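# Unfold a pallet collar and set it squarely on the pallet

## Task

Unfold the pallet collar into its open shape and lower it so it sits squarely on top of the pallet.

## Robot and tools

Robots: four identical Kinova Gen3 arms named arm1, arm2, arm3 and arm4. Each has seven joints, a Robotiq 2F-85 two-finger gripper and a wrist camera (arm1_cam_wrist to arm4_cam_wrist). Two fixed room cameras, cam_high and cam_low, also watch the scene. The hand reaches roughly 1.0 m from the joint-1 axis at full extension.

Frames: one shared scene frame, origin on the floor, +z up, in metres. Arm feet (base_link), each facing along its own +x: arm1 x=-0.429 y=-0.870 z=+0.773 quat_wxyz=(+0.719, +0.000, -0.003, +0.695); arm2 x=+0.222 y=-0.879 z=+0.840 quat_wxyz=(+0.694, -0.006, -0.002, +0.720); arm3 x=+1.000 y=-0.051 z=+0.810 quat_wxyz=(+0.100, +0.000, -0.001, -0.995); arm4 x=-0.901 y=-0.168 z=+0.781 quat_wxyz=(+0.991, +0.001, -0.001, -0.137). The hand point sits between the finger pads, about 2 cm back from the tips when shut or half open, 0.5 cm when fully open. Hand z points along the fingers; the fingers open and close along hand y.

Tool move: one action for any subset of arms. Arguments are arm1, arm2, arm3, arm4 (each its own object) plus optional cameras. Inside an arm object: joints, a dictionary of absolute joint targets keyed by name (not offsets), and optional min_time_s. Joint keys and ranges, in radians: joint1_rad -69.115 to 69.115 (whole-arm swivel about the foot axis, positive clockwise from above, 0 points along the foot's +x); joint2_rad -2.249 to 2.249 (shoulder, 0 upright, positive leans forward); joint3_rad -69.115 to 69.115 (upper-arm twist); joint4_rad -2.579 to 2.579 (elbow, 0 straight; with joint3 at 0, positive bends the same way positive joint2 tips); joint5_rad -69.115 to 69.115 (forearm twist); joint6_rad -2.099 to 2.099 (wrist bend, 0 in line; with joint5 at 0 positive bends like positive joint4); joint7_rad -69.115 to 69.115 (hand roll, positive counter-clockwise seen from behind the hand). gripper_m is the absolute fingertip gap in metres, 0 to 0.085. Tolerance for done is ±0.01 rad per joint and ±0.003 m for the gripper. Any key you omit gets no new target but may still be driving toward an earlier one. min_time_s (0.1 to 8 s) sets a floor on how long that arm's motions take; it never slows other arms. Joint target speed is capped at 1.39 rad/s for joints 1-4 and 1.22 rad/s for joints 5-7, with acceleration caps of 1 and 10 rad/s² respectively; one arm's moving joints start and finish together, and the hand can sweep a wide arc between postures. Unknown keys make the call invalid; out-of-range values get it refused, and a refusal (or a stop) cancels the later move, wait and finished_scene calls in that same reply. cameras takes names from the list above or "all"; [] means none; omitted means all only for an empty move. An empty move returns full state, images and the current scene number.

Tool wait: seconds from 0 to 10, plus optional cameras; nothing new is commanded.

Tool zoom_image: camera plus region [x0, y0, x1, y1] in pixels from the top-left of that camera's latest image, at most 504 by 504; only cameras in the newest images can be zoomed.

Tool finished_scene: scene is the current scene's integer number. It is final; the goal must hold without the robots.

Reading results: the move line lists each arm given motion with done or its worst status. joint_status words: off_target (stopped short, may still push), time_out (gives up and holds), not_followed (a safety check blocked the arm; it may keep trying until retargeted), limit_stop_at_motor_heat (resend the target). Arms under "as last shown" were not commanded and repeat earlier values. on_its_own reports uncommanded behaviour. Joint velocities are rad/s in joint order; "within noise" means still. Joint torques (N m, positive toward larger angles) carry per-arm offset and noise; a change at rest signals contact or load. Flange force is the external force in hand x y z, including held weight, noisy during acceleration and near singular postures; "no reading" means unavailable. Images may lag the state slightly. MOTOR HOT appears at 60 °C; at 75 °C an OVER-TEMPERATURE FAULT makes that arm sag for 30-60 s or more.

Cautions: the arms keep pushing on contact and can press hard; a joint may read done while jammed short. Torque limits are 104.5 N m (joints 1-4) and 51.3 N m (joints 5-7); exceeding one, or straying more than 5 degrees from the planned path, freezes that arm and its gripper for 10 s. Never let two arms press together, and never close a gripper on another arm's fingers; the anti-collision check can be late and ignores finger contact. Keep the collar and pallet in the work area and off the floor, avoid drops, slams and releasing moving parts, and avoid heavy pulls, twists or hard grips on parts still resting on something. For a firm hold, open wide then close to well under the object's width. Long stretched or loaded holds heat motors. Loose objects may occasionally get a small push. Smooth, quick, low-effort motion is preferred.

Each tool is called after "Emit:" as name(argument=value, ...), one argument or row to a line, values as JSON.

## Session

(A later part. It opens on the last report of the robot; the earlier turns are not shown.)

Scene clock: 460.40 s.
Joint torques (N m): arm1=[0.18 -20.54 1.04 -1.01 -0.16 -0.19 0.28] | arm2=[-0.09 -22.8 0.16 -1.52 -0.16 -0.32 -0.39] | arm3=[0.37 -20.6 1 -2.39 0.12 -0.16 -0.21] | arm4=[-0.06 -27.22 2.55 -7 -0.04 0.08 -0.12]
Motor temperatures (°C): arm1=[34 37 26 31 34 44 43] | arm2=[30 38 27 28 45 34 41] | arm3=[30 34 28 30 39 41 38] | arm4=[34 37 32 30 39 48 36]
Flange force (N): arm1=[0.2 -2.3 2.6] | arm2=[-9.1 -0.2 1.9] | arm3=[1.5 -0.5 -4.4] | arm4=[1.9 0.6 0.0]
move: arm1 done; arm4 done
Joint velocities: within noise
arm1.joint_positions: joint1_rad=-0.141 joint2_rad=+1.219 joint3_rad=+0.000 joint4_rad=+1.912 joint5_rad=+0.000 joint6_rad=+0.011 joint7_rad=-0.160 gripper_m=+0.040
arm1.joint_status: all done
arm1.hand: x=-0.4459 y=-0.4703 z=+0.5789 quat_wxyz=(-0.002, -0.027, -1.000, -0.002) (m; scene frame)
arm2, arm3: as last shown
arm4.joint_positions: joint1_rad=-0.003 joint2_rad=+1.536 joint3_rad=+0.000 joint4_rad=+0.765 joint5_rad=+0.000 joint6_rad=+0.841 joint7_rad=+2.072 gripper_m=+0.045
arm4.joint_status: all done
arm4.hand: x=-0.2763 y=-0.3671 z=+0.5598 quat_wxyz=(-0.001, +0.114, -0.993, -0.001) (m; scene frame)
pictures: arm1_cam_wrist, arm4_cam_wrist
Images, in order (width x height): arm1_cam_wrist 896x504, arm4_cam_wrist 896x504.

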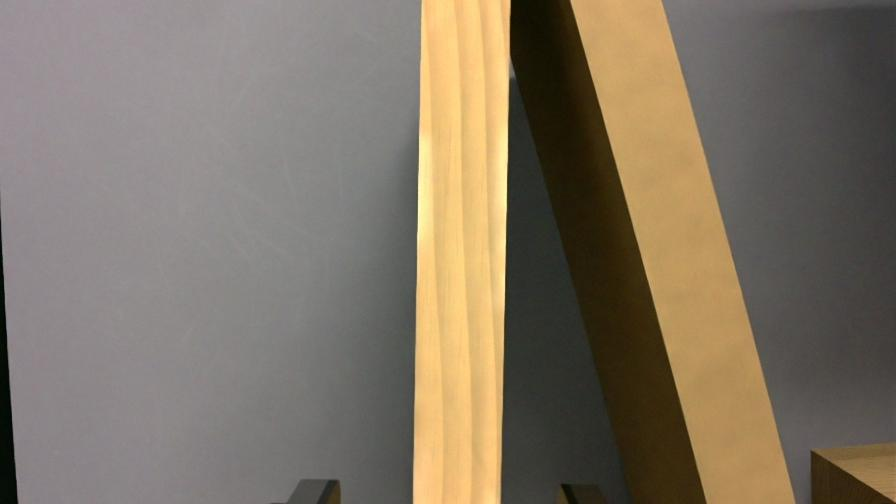

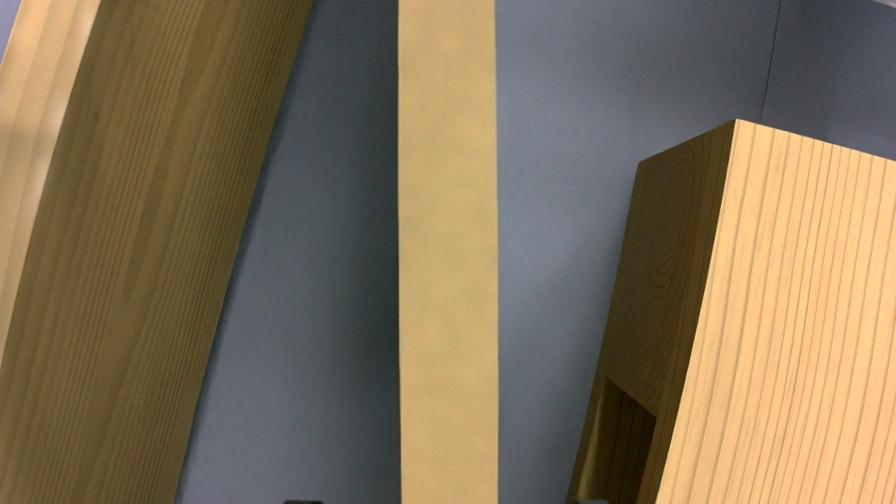

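Emit:
move(
  arm1={"joints": {"joint1_rad": -0.1407, "joint2_rad": 1.4387, "joint4_rad": 1.7562, "joint6_rad": -0.0534, "joint7_rad": -0.1592}, "min_time_s": 2},
  arm4={"joints": {"joint1_rad": -0.0042, "joint2_rad": 1.7121, "joint4_rad": 0.5713, "joint6_rad": 0.8582, "joint7_rad": 2.0716}, "min_time_s": 2},
  cameras=["arm1_cam_wrist", "arm4_cam_wrist"],
)

Scene clock: 466.63 s.
Joint torques (N m): arm1=[0.13 -21 1.03 -0.46 -0.12 -0.2 0.3] | arm2=[-0.12 -22.84 0.15 -1.45 -0.13 -0.28 -0.38] | arm3=[0.34 -20.55 0.99 -2.37 0.09 -0.16 -0.2] | arm4=[-0.05 -27.18 2.59 -7.12 -0.06 0.11 -0.09]
Motor temperatures (°C): arm1=[34 37 26 31 34 44 43] | arm2=[30 38 27 28 45 34 41] | arm3=[30 34 28 30 39 41 38] | arm4=[34 37 32 30 39 48 36]
Flange force (N): arm1=[0.1 -2.4 1.8] | arm2=[-9.3 -0.2 2.2] | arm3=[1.3 -0.5 -4.5] | arm4=[2.4 1.0 -0.3]
move: arm1 done; arm4 done
Joint velocities: within noise
arm1.joint_positions: joint1_rad=-0.141 joint2_rad=+1.439 joint3_rad=+0.000 joint4_rad=+1.756 joint5_rad=+0.000 joint6_rad=-0.053 joint7_rad=-0.159 gripper_m=+0.040
arm1.joint_status: all done
arm1.hand: x=-0.4454 y=-0.4681 z=+0.4896 quat_wxyz=(-0.002, -0.027, -1.000, -0.002) (m; scene frame)
arm2.joint_positions: joint1_rad=-0.151 joint2_rad=+1.566 joint3_rad=+0.000 joint4_rad=+1.168 joint5_rad=+0.000 joint6_rad=+0.408 joint7_rad=+1.409 gripper_m=+0.000
arm2.joint_status: not commanded
arm2.hand: x=+0.1486 y=-0.3405 z=+0.5230 quat_wxyz=(-0.002, +0.716, -0.698, +0.006) (m; scene frame)
arm3: as last shown
arm4.joint_positions: joint1_rad=-0.004 joint2_rad=+1.712 joint3_rad=+0.000 joint4_rad=+0.571 joint5_rad=+0.000 joint6_rad=+0.858 joint7_rad=+2.072 gripper_m=+0.045
arm4.joint_status: all done
arm4.hand: x=-0.2762 y=-0.3664 z=+0.4901 quat_wxyz=(-0.001, +0.114, -0.993, -0.001) (m; scene frame)
pictures: arm1_cam_wrist, arm4_cam_wrist
Images, in order (width x height): arm1_cam_wrist 896x504, arm4_cam_wrist 896x504.

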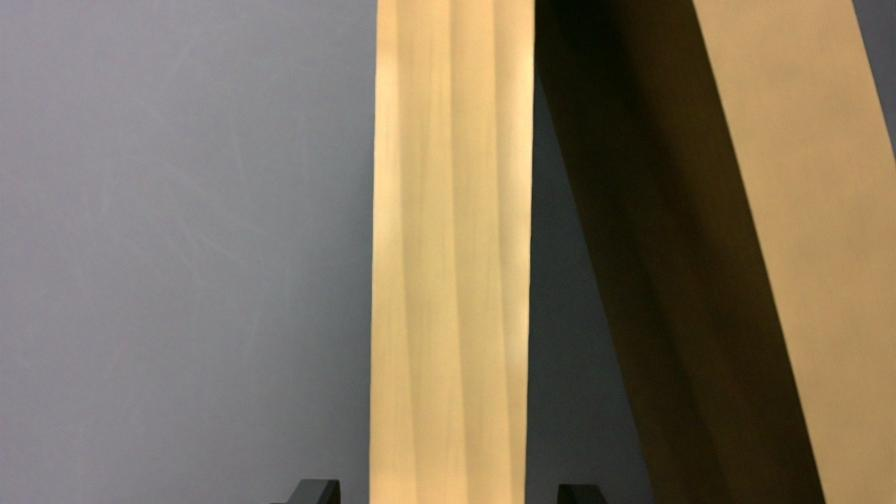

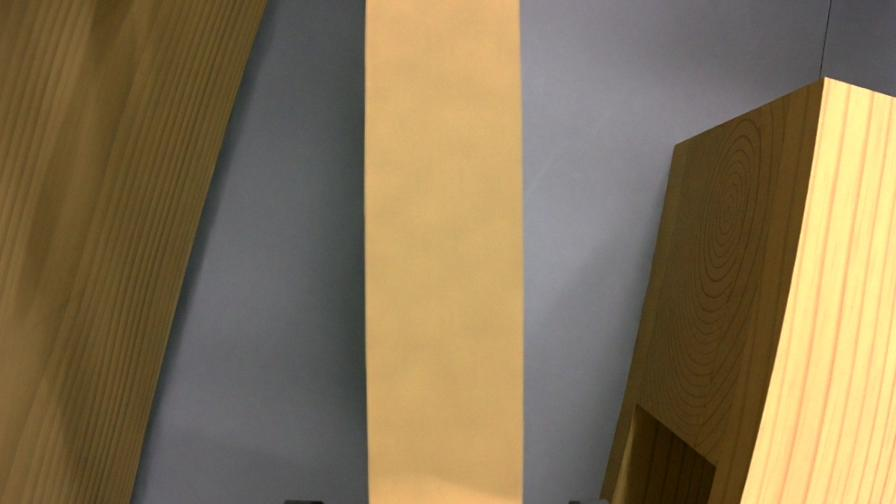

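Emit:
move(
  arm1={"joints": {"gripper_m": 0.027}},
  arm4={"joints": {"gripper_m": 0.027}},
  cameras=["arm1_cam_wrist", "arm4_cam_wrist"],
)

Scene clock: 473.43 s.
Joint torques (N m): arm1=[0.24 -21.02 0.97 -0.39 -0.18 -0.18 0.27] | arm2=[-0.09 -22.83 0.17 -1.38 -0.16 -0.29 -0.33] | arm3=[0.37 -20.58 1.06 -2.37 0.13 -0.17 -0.21] | arm4=[-0.06 -27.2 2.55 -7.09 -0.05 0.09 -0.13]
Motor temperatures (°C): arm1=[34 36 26 31 34 44 43] | arm2=[30 38 27 28 45 34 41] | arm3=[30 34 28 30 39 41 38] | arm4=[34 37 32 30 39 48 36]
Flange force (N): arm1=[0.3 -2.3 2.0] | arm2=[-9.7 0.0 2.3] | arm3=[1.4 -0.5 -4.4] | arm4=[2.1 0.8 -0.2]
move: arm1 done; arm4 done
Joint velocities: within noise
arm1.joint_positions: joint1_rad=-0.141 joint2_rad=+1.439 joint3_rad=+0.000 joint4_rad=+1.756 joint5_rad=+0.000 joint6_rad=-0.053 joint7_rad=-0.159 gripper_m=+0.027
arm1.joint_status: all done
arm1.hand: x=-0.4454 y=-0.4681 z=+0.4896 quat_wxyz=(-0.002, -0.027, -1.000, -0.002) (m; scene frame)
arm2, arm3: as last shown
arm4.joint_positions: joint1_rad=-0.004 joint2_rad=+1.712 joint3_rad=+0.000 joint4_rad=+0.571 joint5_rad=+0.000 joint6_rad=+0.858 joint7_rad=+2.072 gripper_m=+0.027
arm4.joint_status: all done
arm4.hand: x=-0.2762 y=-0.3664 z=+0.4901 quat_wxyz=(-0.001, +0.114, -0.993, -0.001) (m; scene frame)
pictures: arm1_cam_wrist, arm4_cam_wrist
Images, in order (width x height): arm1_cam_wrist 896x504, arm4_cam_wrist 896x504.

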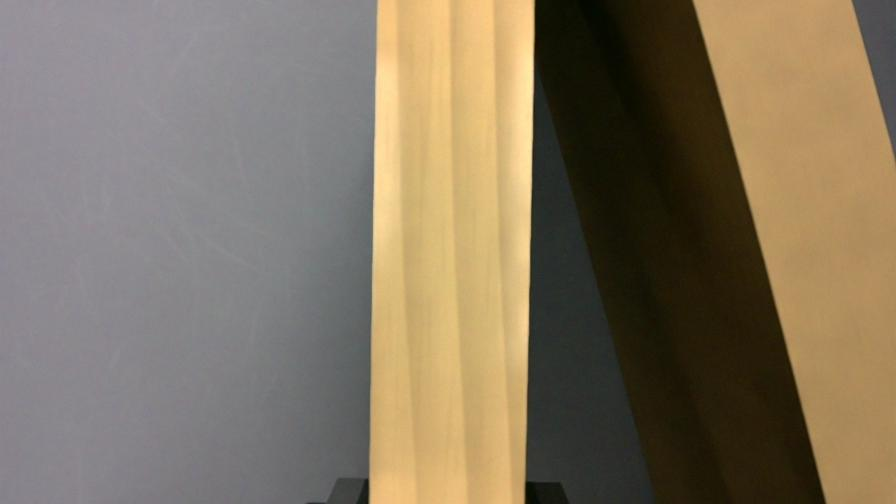

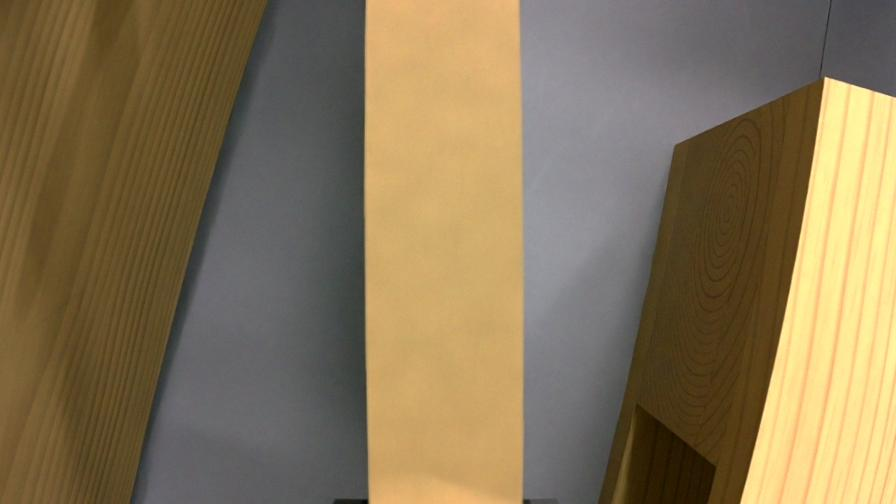

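Emit:
move(
  arm1={"joints": {"gripper_m": 0.010}},
  arm4={"joints": {"gripper_m": 0.010}},
)

Emit:
wait(
  seconds=0.3,
)

Scene clock: 475.87 s.
Joint torques (N m): arm1=[0.64 -18.89 1.24 1.47 -0.27 0.83 0.13] | arm2=[-0.11 -23.03 0.33 -1.54 -0.21 -0.39 -0.41] | arm3=[0.42 -20.58 0.99 -2.34 0.1 -0.13 -0.18] | arm4=[1.67 -23.86 4.75 -8.57 1.22 -2.96 -0.36]
Motor temperatures (°C): arm1=[34 36 26 31 34 44 43] | arm2=[30 38 27 28 45 34 41] | arm3=[30 34 28 30 39 41 38] | arm4=[34 37 32 30 39 48 36]
Flange force (N): arm1=[1.3 0.3 1.0] | arm2=[-9.5 -0.2 2.4] | arm3=[1.5 -0.4 -4.4] | arm4=[6.9 6.2 -12.7]
move: arm1 off_target; arm4 off_target
Joint velocities: within noise
arm1.joint_positions: joint1_rad=-0.141 joint2_rad=+1.439 joint3_rad=+0.000 joint4_rad=+1.756 joint5_rad=+0.000 joint6_rad=-0.053 joint7_rad=-0.159 gripper_m=+0.019
arm1.joint_status: gripper_m off_target (ended at +0.019, target +0.010)
arm1.hand: x=-0.4454 y=-0.4681 z=+0.4896 quat_wxyz=(-0.002, -0.027, -1.000, -0.002) (m; scene frame)
arm2, arm3: as last shown
arm4.joint_positions: joint1_rad=-0.004 joint2_rad=+1.712 joint3_rad=+0.000 joint4_rad=+0.571 joint5_rad=+0.000 joint6_rad=+0.858 joint7_rad=+2.072 gripper_m=+0.019
arm4.joint_status: gripper_m off_target (ended at +0.019, target +0.010)
arm4.hand: x=-0.2762 y=-0.3664 z=+0.4901 quat_wxyz=(-0.001, +0.114, -0.993, -0.001) (m; scene frame)
pictures: none

Scene clock: 476.17 s.
Joint torques (N m): arm1=[0.62 -18.9 1.44 1.56 -0.26 0.9 0.1] | arm2=[-0.2 -23.01 0.16 -1.54 -0.15 -0.37 -0.42] | arm3=[0.36 -20.56 1.04 -2.36 0.1 -0.16 -0.17] | arm4=[1.7 -23.85 4.83 -8.55 1.25 -2.95 -0.35]
Motor temperatures (°C): arm1=[34 36 26 31 34 44 43] | arm2=[30 38 27 28 45 34 41] | arm3=[30 34 28 30 39 41 38] | arm4=[34 37 32 30 39 48 36]
Flange force (N): arm1=[1.2 0.4 1.2] | arm2=[-9.5 -0.4 2.4] | arm3=[1.4 -0.5 -4.5] | arm4=[6.9 6.3 -12.7]
Joint velocities: within noise
arm1.joint_positions: joint1_rad=-0.141 joint2_rad=+1.439 joint3_rad=+0.000 joint4_rad=+1.756 joint5_rad=+0.000 joint6_rad=-0.053 joint7_rad=-0.159 gripper_m=+0.019
arm1.joint_status: gripper_m off_target (ended at +0.019, target +0.010)
arm1.hand: x=-0.4454 y=-0.4681 z=+0.4896 quat_wxyz=(-0.002, -0.027, -1.000, -0.002) (m; scene frame)
arm2.joint_positions: joint1_rad=-0.151 joint2_rad=+1.566 joint3_rad=+0.000 joint4_rad=+1.168 joint5_rad=+0.000 joint6_rad=+0.408 joint7_rad=+1.409 gripper_m=+0.000
arm2.joint_status: not commanded
arm2.hand: x=+0.1486 y=-0.3405 z=+0.5230 quat_wxyz=(-0.002, +0.716, -0.698, +0.006) (m; scene frame)
arm3.joint_positions: joint1_rad=-0.547 joint2_rad=+1.580 joint3_rad=+0.000 joint4_rad=+1.323 joint5_rad=+0.000 joint6_rad=+0.238 joint7_rad=+0.824 gripper_m=+0.085
arm3.joint_status: not commanded
arm3.hand: x=+0.6203 y=-0.3690 z=+0.4740 quat_wxyz=(-0.001, -1.000, +0.000, +0.000) (m; scene frame)
arm4.joint_positions: joint1_rad=-0.004 joint2_rad=+1.712 joint3_rad=+0.000 joint4_rad=+0.571 joint5_rad=+0.000 joint6_rad=+0.858 joint7_rad=+2.072 gripper_m=+0.019
arm4.joint_status: gripper_m off_target (ended at +0.019, target +0.010)
arm4.hand: x=-0.2762 y=-0.3664 z=+0.4901 quat_wxyz=(-0.001, +0.114, -0.993, -0.001) (m; scene frame)
wait: 0.30 s; at rest by 0.27 s
pictures: none

Emit:
move(
  arm2={"joints": {"joint1_rad": -0.1499, "joint2_rad": 1.3441, "joint4_rad": 1.3541, "joint6_rad": 0.4434, "joint7_rad": 1.4103}},
  arm3={"joints": {"joint1_rad": -0.547, "joint2_rad": 1.2887, "joint4_rad": 1.5607, "joint6_rad": 0.2922, "joint7_rad": 0.8234}},
  cameras=["cam_high"],
)

Scene clock: 483.23 s.
Joint torques (N m): arm1=[0.64 -18.8 1.32 1.53 -0.28 0.78 0.15] | arm2=[-0.16 -22.51 0.08 -1.59 -0.19 -0.23 -0.44] | arm3=[0.35 -20.22 1.02 -2.81 0.09 -0.17 -0.19] | arm4=[1.76 -23.18 4.75 -7.91 1.18 -2.57 -0.38]
Motor temperatures (°C): arm1=[34 36 26 31 34 44 43] | arm2=[30 38 27 28 45 34 41] | arm3=[30 34 28 30 39 41 38] | arm4=[34 37 32 30 39 48 36]
Flange force (N): arm1=[1.3 0.7 0.9] | arm2=[-9.0 -0.4 0.3] | arm3=[1.4 -0.6 -4.2] | arm4=[5.6 5.6 -12.6]
move: arm2 done; arm3 done
Joint velocities: within noise
arm1, arm4: as last shown
arm2.joint_positions: joint1_rad=-0.150 joint2_rad=+1.344 joint3_rad=+0.000 joint4_rad=+1.354 joint5_rad=+0.000 joint6_rad=+0.443 joint7_rad=+1.410 gripper_m=+0.000
arm2.joint_status: all done
arm2.hand: x=+0.1485 y=-0.3404 z=+0.6200 quat_wxyz=(-0.002, +0.716, -0.698, +0.006) (m; scene frame)
arm3.joint_positions: joint1_rad=-0.547 joint2_rad=+1.289 joint3_rad=+0.000 joint4_rad=+1.561 joint5_rad=+0.000 joint6_rad=+0.292 joint7_rad=+0.823 gripper_m=+0.085
arm3.joint_status: all done
arm3.hand: x=+0.6204 y=-0.3688 z=+0.5996 quat_wxyz=(-0.001, -1.000, +0.000, +0.000) (m; scene frame)
pictures: cam_high
Images, in order (width x height): cam_high 896x504.

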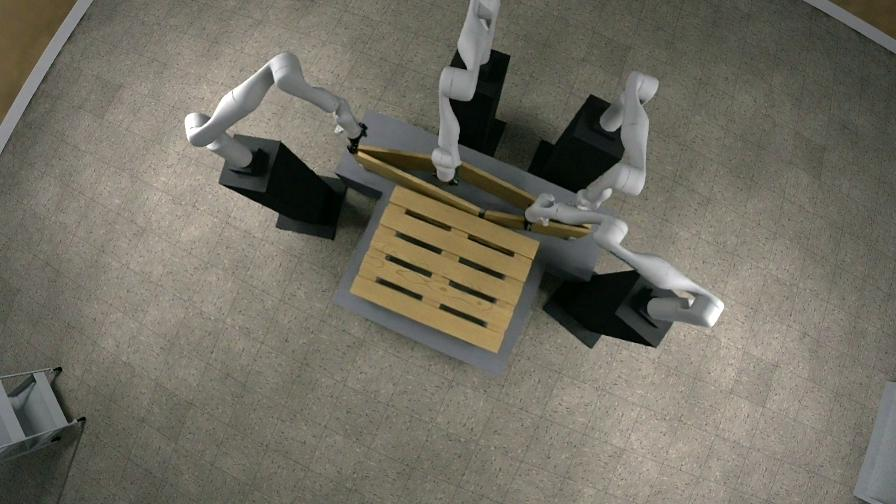

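Emit:
move(
  arm2={"joints": {"joint1_rad": -0.4899, "joint2_rad": 1.2726, "joint4_rad": 1.7764, "joint6_rad": 0.0926, "joint7_rad": 2.566, "gripper_m": 0.045}},
  arm3={"joints": {"joint1_rad": -0.4909, "joint2_rad": 1.3446, "joint4_rad": 1.3104, "joint6_rad": 0.4866, "joint7_rad": 1.0977, "gripper_m": 0.045}},
  cameras=["arm2_cam_wrist", "arm3_cam_wrist"],
)

Scene clock: 488.23 s.
Joint torques (N m): arm1=[0.69 -18.88 1.44 1.55 -0.32 0.84 0.14] | arm2=[-0.3 -19.22 0.23 1.32 -0.19 -0.24 -0.38] | arm3=[0.38 -22.05 0.95 -4.43 0.09 -0.1 -0.15] | arm4=[1.79 -23.19 4.76 -7.92 1.21 -2.59 -0.36]
Motor temperatures (°C): arm1=[34 36 26 31 34 44 43] | arm2=[30 38 27 28 45 34 41] | arm3=[30 34 28 30 39 41 38] | arm4=[34 37 32 30 39 48 36]
Flange force (N): arm1=[1.4 0.5 1.1] | arm2=[-2.2 -7.4 0.1] | arm3=[2.6 -0.7 -4.1] | arm4=[5.5 5.7 -12.6]
move: arm2 done; arm3 done
Joint velocities: within noise
arm1, arm4: as last shown
arm2.joint_positions: joint1_rad=-0.490 joint2_rad=+1.273 joint3_rad=+0.000 joint4_rad=+1.776 joint5_rad=+0.000 joint6_rad=+0.093 joint7_rad=+2.566 gripper_m=+0.045
arm2.joint_status: all done
arm2.hand: x=+0.0298 y=-0.4951 z=+0.6195 quat_wxyz=(+0.002, +1.000, -0.025, +0.006) (m; scene frame)
arm3.joint_positions: joint1_rad=-0.491 joint2_rad=+1.345 joint3_rad=+0.000 joint4_rad=+1.310 joint5_rad=+0.000 joint6_rad=+0.487 joint7_rad=+1.098 gripper_m=+0.045
arm3.joint_status: all done
arm3.hand: x=+0.5551 y=-0.3868 z=+0.6001 quat_wxyz=(-0.001, -0.994, -0.109, +0.000) (m; scene frame)
pictures: arm2_cam_wrist, arm3_cam_wrist
Images, in order (width x height): arm2_cam_wrist 896x504, arm3_cam_wrist 896x504.

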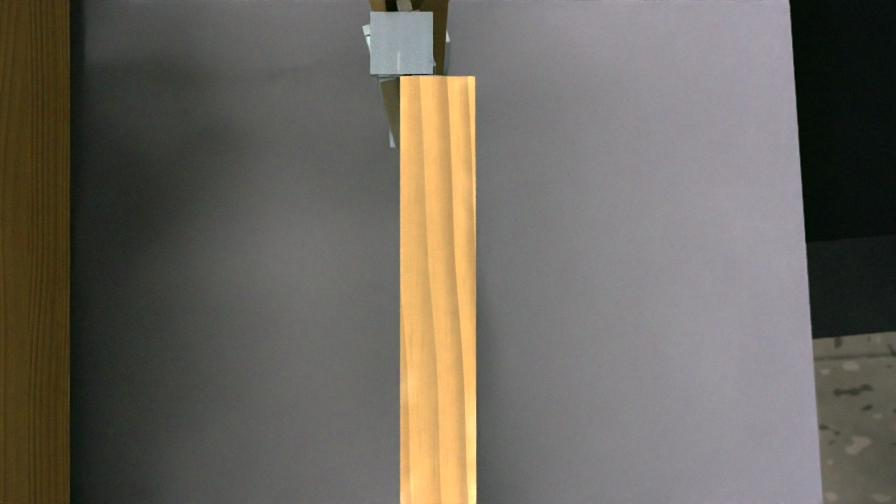

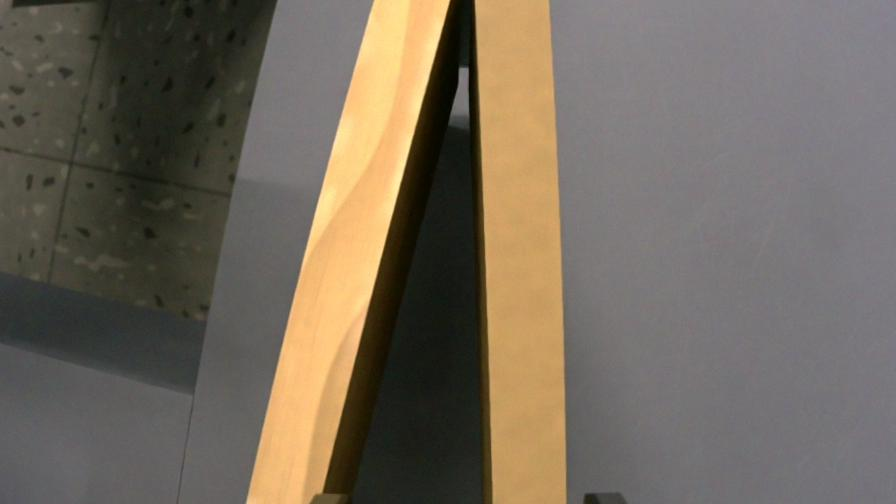

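Emit:
zoom_image(
  camera="arm3_cam_wrist",
  region=[230, 300, 660, 504],
)

Emit:
zoom_image(
  camera="arm2_cam_wrist",
  region=[230, 300, 660, 504],
)

Scaled by 1.172 from the camera's 896x504 image, which has a finer 1280x720 frame.

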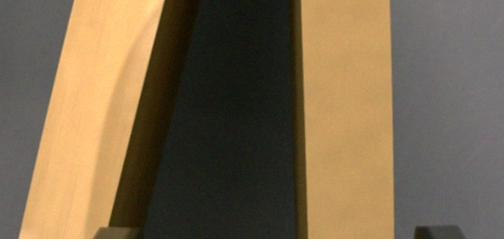

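Scaled by 1.172 from the camera's 896x504 image, which has a finer 1280x720 frame.

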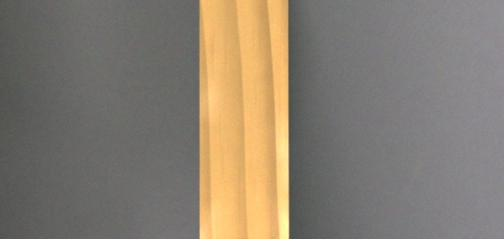

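Emit:
move(
  arm2={"joints": {"joint1_rad": -0.4858, "joint2_rad": 1.4525, "joint4_rad": 1.6361, "joint6_rad": 0.053, "joint7_rad": 2.5701}},
  arm3={"joints": {"joint1_rad": -0.5148, "joint2_rad": 1.474, "joint4_rad": 1.1899, "joint6_rad": 0.4777, "joint7_rad": 1.0738}},
  cameras=["arm2_cam_wrist", "arm3_cam_wrist"],
)

Scene clock: 500.77 s.
Joint torques (N m): arm1=[0.68 -18.89 1.41 1.59 -0.29 0.85 0.1] | arm2=[-0.21 -19.59 0.27 1.62 -0.16 -0.27 -0.41] | arm3=[0.4 -22.43 1.05 -4.38 0.12 -0.17 -0.16] | arm4=[1.78 -23.2 4.78 -7.92 1.2 -2.58 -0.35]
Motor temperatures (°C): arm1=[34 36 26 31 34 44 43] | arm2=[30 38 27 28 45 34 41] | arm3=[30 34 28 30 39 41 38] | arm4=[34 37 32 30 39 48 36]
Flange force (N): arm1=[1.3 0.7 1.3] | arm2=[-2.3 -7.2 1.2] | arm3=[2.5 -0.7 -4.3] | arm4=[5.5 5.6 -12.5]
move: arm2 done; arm3 done
Joint velocities: within noise
arm1, arm4: as last shown
arm2.joint_positions: joint1_rad=-0.486 joint2_rad=+1.452 joint3_rad=+0.000 joint4_rad=+1.636 joint5_rad=+0.000 joint6_rad=+0.053 joint7_rad=+2.570 gripper_m=+0.045
arm2.joint_status: all done
arm2.hand: x=+0.0306 y=-0.4919 z=+0.5446 quat_wxyz=(+0.002, +1.000, -0.025, +0.006) (m; scene frame)
arm3.joint_positions: joint1_rad=-0.515 joint2_rad=+1.474 joint3_rad=+0.000 joint4_rad=+1.190 joint5_rad=+0.000 joint6_rad=+0.478 joint7_rad=+1.074 gripper_m=+0.045
arm3.joint_status: all done
arm3.hand: x=+0.5586 y=-0.4015 z=+0.5451 quat_wxyz=(-0.001, -0.994, -0.109, +0.000) (m; scene frame)
pictures: arm2_cam_wrist, arm3_cam_wrist
Images, in order (width x height): arm2_cam_wrist 896x504, arm3_cam_wrist 896x504.

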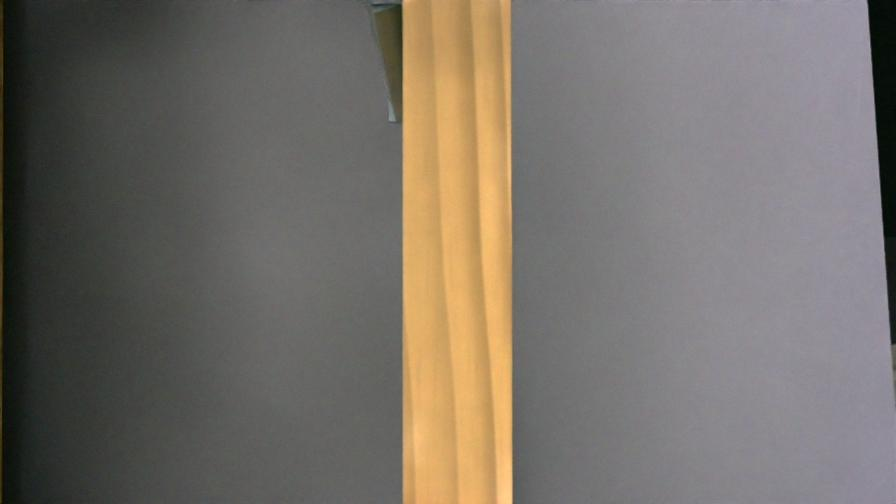

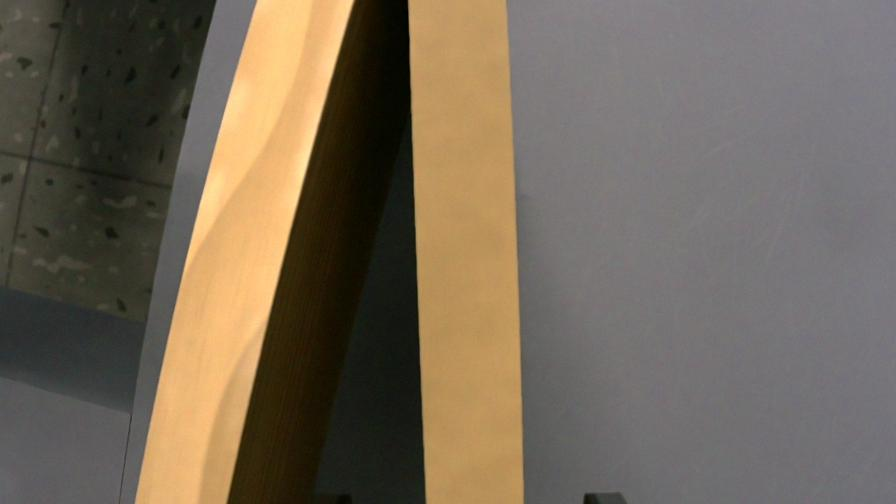

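Emit:
move(
  arm2={"joints": {"joint1_rad": -0.4863, "joint2_rad": 1.5834, "joint4_rad": 1.5158, "joint6_rad": 0.0423, "joint7_rad": 2.5696}},
  arm3={"joints": {"joint1_rad": -0.517, "joint2_rad": 1.6035, "joint4_rad": 1.0644, "joint6_rad": 0.4737, "joint7_rad": 1.0716}},
  cameras=["arm2_cam_wrist", "arm3_cam_wrist"],
)

Scene clock: 505.30 s.
Joint torques (N m): arm1=[0.74 -18.82 1.37 1.47 -0.34 0.87 0.1] | arm2=[-0.27 -19.49 0.18 1.82 -0.2 -0.22 -0.37] | arm3=[0.42 -22.05 1.04 -4.22 0.12 -0.16 -0.16] | arm4=[1.76 -23.2 4.75 -7.93 1.21 -2.56 -0.36]
Motor temperatures (°C): arm1=[34 36 26 31 34 44 43] | arm2=[30 38 27 28 45 34 41] | arm3=[30 34 28 30 39 41 38] | arm4=[34 37 32 30 39 48 36]
Flange force (N): arm1=[1.4 0.2 0.8] | arm2=[-2.3 -7.4 2.2] | arm3=[2.7 -0.7 -5.4] | arm4=[5.7 5.7 -12.6]
move: arm2 done; arm3 done
Joint velocities: within noise
arm1, arm4: as last shown
arm2.joint_positions: joint1_rad=-0.486 joint2_rad=+1.583 joint3_rad=+0.000 joint4_rad=+1.516 joint5_rad=+0.000 joint6_rad=+0.042 joint7_rad=+2.570 gripper_m=+0.045
arm2.joint_status: all done
arm2.hand: x=+0.0313 y=-0.4926 z=+0.4895 quat_wxyz=(+0.002, +1.000, -0.025, +0.006) (m; scene frame)
arm3.joint_positions: joint1_rad=-0.517 joint2_rad=+1.603 joint3_rad=+0.000 joint4_rad=+1.064 joint5_rad=+0.000 joint6_rad=+0.474 joint7_rad=+1.072 gripper_m=+0.045
arm3.joint_status: all done
arm3.hand: x=+0.5588 y=-0.4030 z=+0.4901 quat_wxyz=(-0.001, -0.994, -0.109, +0.000) (m; scene frame)
pictures: arm2_cam_wrist, arm3_cam_wrist
Images, in order (width x height): arm2_cam_wrist 896x504, arm3_cam_wrist 896x504.

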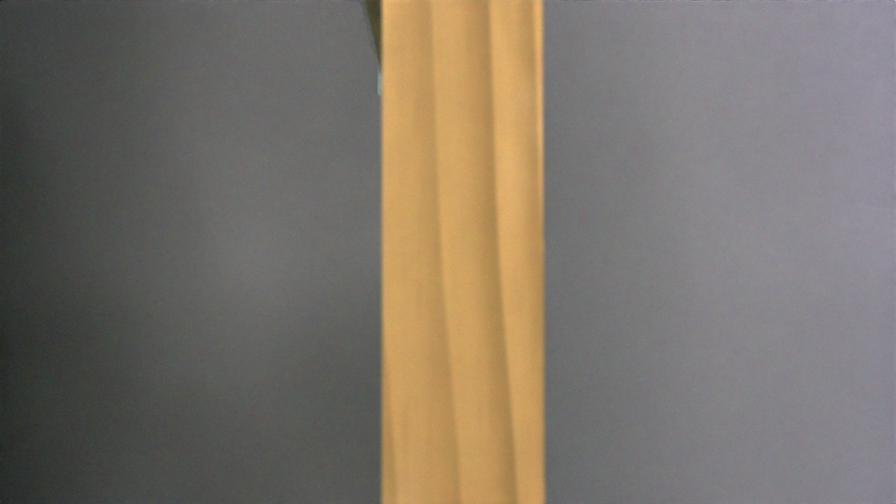

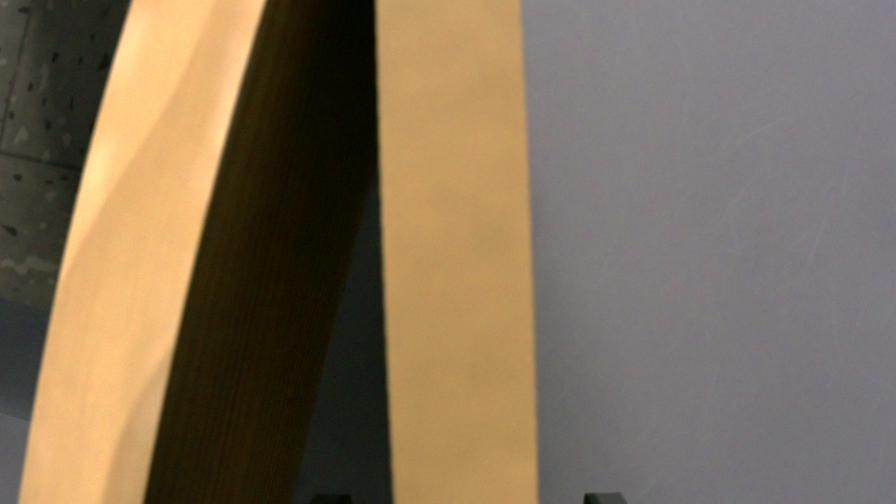

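Emit:
move(
  arm2={"joints": {"gripper_m": 0.027}},
  arm3={"joints": {"gripper_m": 0.027}},
)

Emit:
move(
  arm2={"joints": {"gripper_m": 0.010}},
  arm3={"joints": {"gripper_m": 0.010}},
)

Emit:
wait(
  seconds=0.3,
  cameras=["cam_high", "cam_low"],
)

Scene clock: 506.80 s.
Joint torques (N m): arm1=[0.73 -18.85 1.43 1.48 -0.34 0.85 0.09] | arm2=[-0.28 -19.61 0.19 1.74 -0.19 -0.22 -0.38] | arm3=[0.38 -22.41 0.99 -4.37 0.1 -0.18 -0.17] | arm4=[1.76 -23.17 4.73 -7.9 1.22 -2.57 -0.37]
Motor temperatures (°C): arm1=[34 36 26 31 34 44 43] | arm2=[30 38 27 28 45 34 41] | arm3=[30 34 28 30 39 41 38] | arm4=[34 37 32 30 39 48 36]
Flange force (N): arm1=[1.4 0.3 0.9] | arm2=[-2.2 -7.2 2.3] | arm3=[2.8 -0.9 -4.9] | arm4=[5.6 5.6 -12.6]
move: arm2 done; arm3 done
Joint velocities: within noise
arm1, arm4: as last shown
arm2.joint_positions: joint1_rad=-0.486 joint2_rad=+1.583 joint3_rad=+0.000 joint4_rad=+1.516 joint5_rad=+0.000 joint6_rad=+0.042 joint7_rad=+2.570 gripper_m=+0.027
arm2.joint_status: all done
arm2.hand: x=+0.0313 y=-0.4926 z=+0.4895 quat_wxyz=(+0.002, +1.000, -0.025, +0.006) (m; scene frame)
arm3.joint_positions: joint1_rad=-0.517 joint2_rad=+1.604 joint3_rad=+0.000 joint4_rad=+1.064 joint5_rad=+0.000 joint6_rad=+0.474 joint7_rad=+1.072 gripper_m=+0.027
arm3.joint_status: all done
arm3.hand: x=+0.5588 y=-0.4030 z=+0.4901 quat_wxyz=(-0.001, -0.994, -0.109, +0.000) (m; scene frame)
pictures: none

Scene clock: 507.43 s.
Joint torques (N m): arm1=[0.75 -20.32 0.98 2.93 -0.76 0.93 -0.35] | arm2=[-0.08 -19.51 -0.17 1.06 -0.3 -0.13 -0.47] | arm3=[0.79 -20.33 0.49 -4.1 -0.78 -0.33 -1.06] | arm4=[0.42 -22.8 3.2 -6.69 0.28 -1.46 -0.53]
Motor temperatures (°C): arm1=[34 36 26 31 34 44 43] | arm2=[30 38 27 28 45 34 41] | arm3=[30 34 28 30 39 41 38] | arm4=[34 37 32 30 39 48 36]
Flange force (N): arm1=[0.7 4.5 7.4] | arm2=[-1.2 -4.9 0.4] | arm3=[3.0 -1.9 -9.2] | arm4=[3.7 1.9 -10.1]
move: arm2 off_target; arm3 off_target
Joint velocities: within noise
arm1, arm4: as last shown
arm2.joint_positions: joint1_rad=-0.486 joint2_rad=+1.583 joint3_rad=+0.000 joint4_rad=+1.516 joint5_rad=+0.000 joint6_rad=+0.042 joint7_rad=+2.570 gripper_m=+0.019
arm2.joint_status: gripper_m off_target (ended at +0.019, target +0.010)
arm2.hand: x=+0.0313 y=-0.4926 z=+0.4895 quat_wxyz=(+0.002, +1.000, -0.025, +0.006) (m; scene frame)
arm3.joint_positions: joint1_rad=-0.517 joint2_rad=+1.604 joint3_rad=+0.000 joint4_rad=+1.064 joint5_rad=+0.000 joint6_rad=+0.474 joint7_rad=+1.072 gripper_m=+0.019
arm3.joint_status: gripper_m off_target (ended at +0.019, target +0.010)
arm3.hand: x=+0.5588 y=-0.4030 z=+0.4901 quat_wxyz=(-0.001, -0.994, -0.109, +0.000) (m; scene frame)
arm4.hand: x=-0.2762 y=-0.3665 z=+0.4901 quat_wxyz=(-0.001, +0.114, -0.993, -0.001) (m; scene frame)
pictures: none

Scene clock: 507.73 s.
Joint torques (N m): arm1=[0.77 -20.18 1.02 3.04 -0.76 1.02 -0.36] | arm2=[-0.01 -19.5 -0.24 0.93 -0.37 -0.07 -0.51] | arm3=[0.93 -20.44 0.53 -4.05 -0.77 -0.41 -1.1] | arm4=[0.42 -22.81 3.23 -6.74 0.28 -1.46 -0.54]
Motor temperatures (°C): arm1=[34 36 26 31 34 44 43] | arm2=[30 38 27 28 45 34 41] | arm3=[30 34 28 30 39 41 38] | arm4=[34 37 32 30 39 48 36]
Flange force (N): arm1=[0.8 4.5 7.3] | arm2=[-0.9 -4.3 0.0] | arm3=[2.5 -1.4 -8.8] | arm4=[4.1 2.0 -10.2]
Joint velocities: within noise
arm1.joint_positions: joint1_rad=-0.141 joint2_rad=+1.439 joint3_rad=+0.000 joint4_rad=+1.756 joint5_rad=+0.000 joint6_rad=-0.053 joint7_rad=-0.159 gripper_m=+0.019
arm1.joint_status: not commanded
arm1.hand: x=-0.4454 y=-0.4681 z=+0.4896 quat_wxyz=(-0.002, -0.027, -1.000, -0.002) (m; scene frame)
arm2.joint_positions: joint1_rad=-0.486 joint2_rad=+1.583 joint3_rad=+0.000 joint4_rad=+1.516 joint5_rad=+0.000 joint6_rad=+0.042 joint7_rad=+2.570 gripper_m=+0.019
arm2.joint_status: gripper_m off_target (ended at +0.019, target +0.010)
arm2.hand: x=+0.0313 y=-0.4926 z=+0.4895 quat_wxyz=(+0.002, +1.000, -0.025, +0.006) (m; scene frame)
arm3.joint_positions: joint1_rad=-0.517 joint2_rad=+1.604 joint3_rad=+0.000 joint4_rad=+1.064 joint5_rad=+0.000 joint6_rad=+0.474 joint7_rad=+1.072 gripper_m=+0.019
arm3.joint_status: gripper_m off_target (ended at +0.019, target +0.010)
arm3.hand: x=+0.5588 y=-0.4030 z=+0.4901 quat_wxyz=(-0.001, -0.994, -0.109, +0.000) (m; scene frame)
arm4.joint_positions: joint1_rad=-0.004 joint2_rad=+1.712 joint3_rad=+0.000 joint4_rad=+0.571 joint5_rad=+0.000 joint6_rad=+0.858 joint7_rad=+2.072 gripper_m=+0.019
arm4.joint_status: not commanded
arm4.hand: x=-0.2762 y=-0.3664 z=+0.4901 quat_wxyz=(-0.001, +0.114, -0.993, -0.001) (m; scene frame)
wait: 0.30 s; at rest by 0.27 s
pictures: cam_high, cam_low
Images, in order (width x height): cam_high 896x504, cam_low 896x504.

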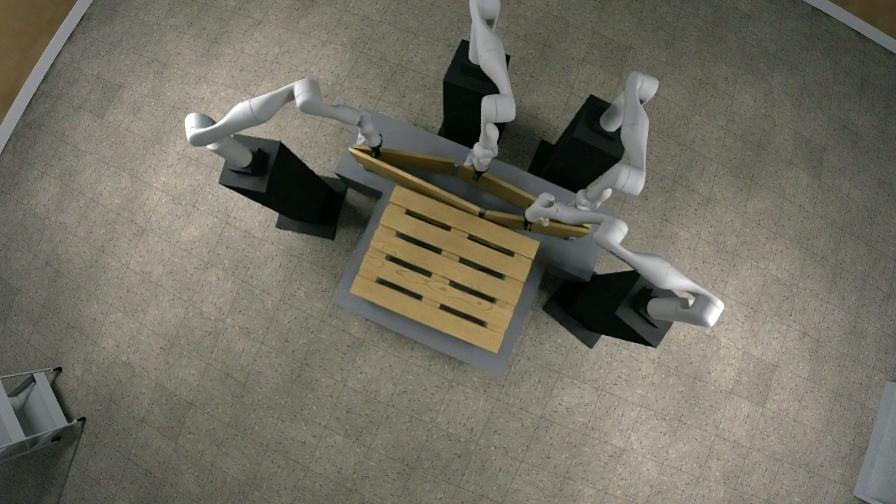

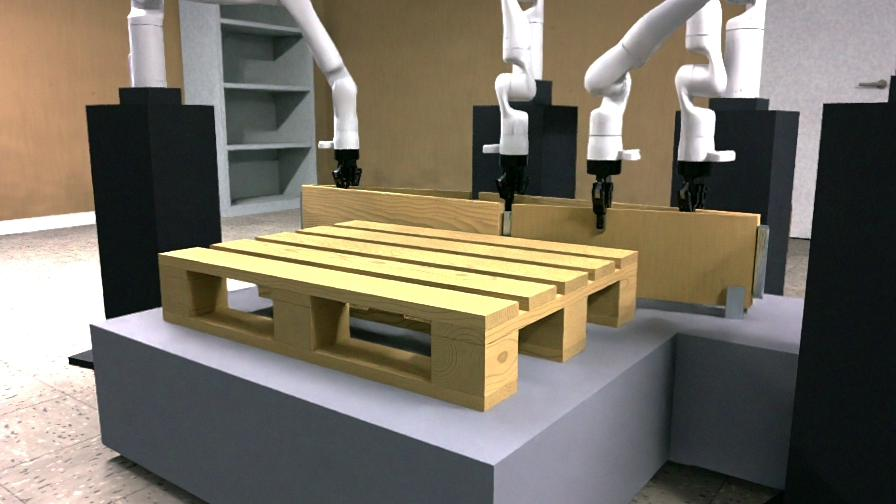

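Emit:
move(
  arm1={"joints": {"joint1_rad": -0.1424, "joint2_rad": 1.3191, "joint4_rad": 1.8821, "joint6_rad": -0.0595, "joint7_rad": -0.1609}, "min_time_s": 1.6},
  arm2={"joints": {"joint1_rad": -0.4995, "joint2_rad": 1.464, "joint4_rad": 1.6636, "joint6_rad": 0.014, "joint7_rad": 2.5564}, "min_time_s": 1.6},
  arm3={"joints": {"joint1_rad": -0.5328, "joint2_rad": 1.4954, "joint4_rad": 1.1417, "joint6_rad": 0.5045, "joint7_rad": 1.0558}, "min_time_s": 1.6},
  arm4={"joints": {"joint1_rad": 0.0131, "joint2_rad": 1.592, "joint4_rad": 0.6928, "joint6_rad": 0.8568, "joint7_rad": 2.089}, "min_time_s": 1.6},
  cameras=["cam_high", "cam_low"],
)

Scene clock: 535.83 s.
Joint torques (N m): arm1=[2.74 -22.57 3.93 0.62 -0.83 -0.3 -0.33] | arm2=[-0.13 -22.61 -0.36 2.65 -0.37 0.45 -0.49] | arm3=[0.83 -31.41 1.2 -6.06 -0.5 0.54 -0.96] | arm4=[1.28 -37.07 3.05 -8.73 -0.29 2.08 -0.59]
Motor temperatures (°C): arm1=[34 35 26 31 34 44 43] | arm2=[30 38 27 28 45 34 40] | arm3=[30 35 28 30 39 41 38] | arm4=[34 38 32 30 39 48 36]
Flange force (N): arm1=[5.4 -0.1 9.0] | arm2=[-2.3 -7.2 11.0] | arm3=[1.0 -0.6 12.8] | arm4=[-2.6 -0.6 19.3]
move: arm1 done; arm2 done; arm3 done; arm4 done
Joint velocities: within noise
arm1.joint_positions: joint1_rad=-0.142 joint2_rad=+1.319 joint3_rad=+0.000 joint4_rad=+1.882 joint5_rad=+0.000 joint6_rad=-0.059 joint7_rad=-0.161 gripper_m=+0.019
arm1.joint_status: all done
arm1.hand: x=-0.4451 y=-0.4799 z=+0.5390 quat_wxyz=(-0.002, -0.027, -1.000, -0.002) (m; scene frame)
arm2.joint_positions: joint1_rad=-0.500 joint2_rad=+1.464 joint3_rad=+0.000 joint4_rad=+1.664 joint5_rad=+0.000 joint6_rad=+0.014 joint7_rad=+2.556 gripper_m=+0.019
arm2.joint_status: all done
arm2.hand: x=+0.0314 y=-0.5047 z=+0.5394 quat_wxyz=(+0.002, +1.000, -0.025, +0.006) (m; scene frame)
arm3.joint_positions: joint1_rad=-0.533 joint2_rad=+1.495 joint3_rad=+0.000 joint4_rad=+1.142 joint5_rad=+0.000 joint6_rad=+0.504 joint7_rad=+1.056 gripper_m=+0.019
arm3.joint_status: all done
arm3.hand: x=+0.5588 y=-0.4149 z=+0.5401 quat_wxyz=(-0.001, -0.994, -0.109, +0.000) (m; scene frame)
arm4.joint_positions: joint1_rad=+0.013 joint2_rad=+1.592 joint3_rad=+0.000 joint4_rad=+0.693 joint5_rad=+0.000 joint6_rad=+0.857 joint7_rad=+2.089 gripper_m=+0.019
arm4.joint_status: all done
arm4.hand: x=-0.2762 y=-0.3783 z=+0.5401 quat_wxyz=(-0.001, +0.115, -0.993, -0.001) (m; scene frame)
pictures: cam_high, cam_low
Images, in order (width x height): cam_high 896x504, cam_low 896x504.

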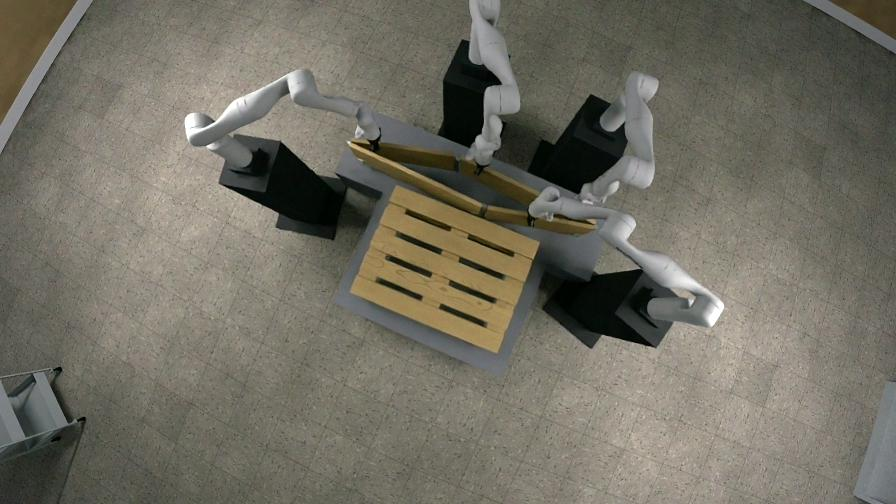

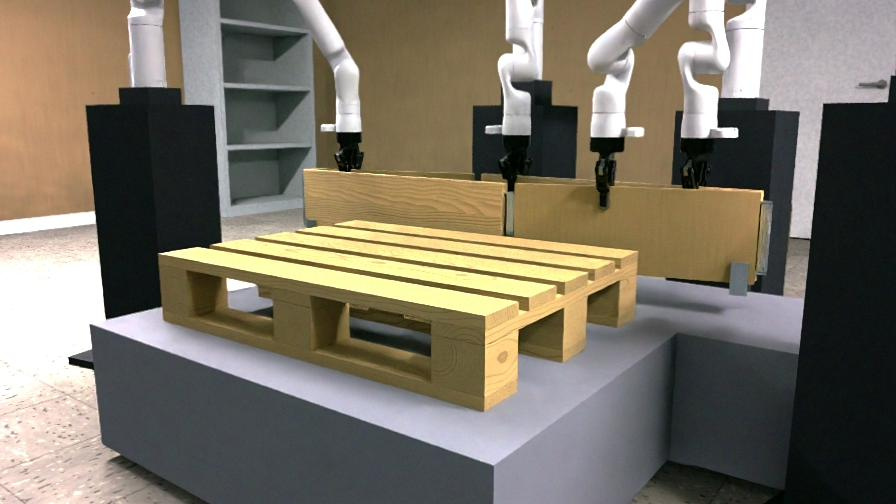

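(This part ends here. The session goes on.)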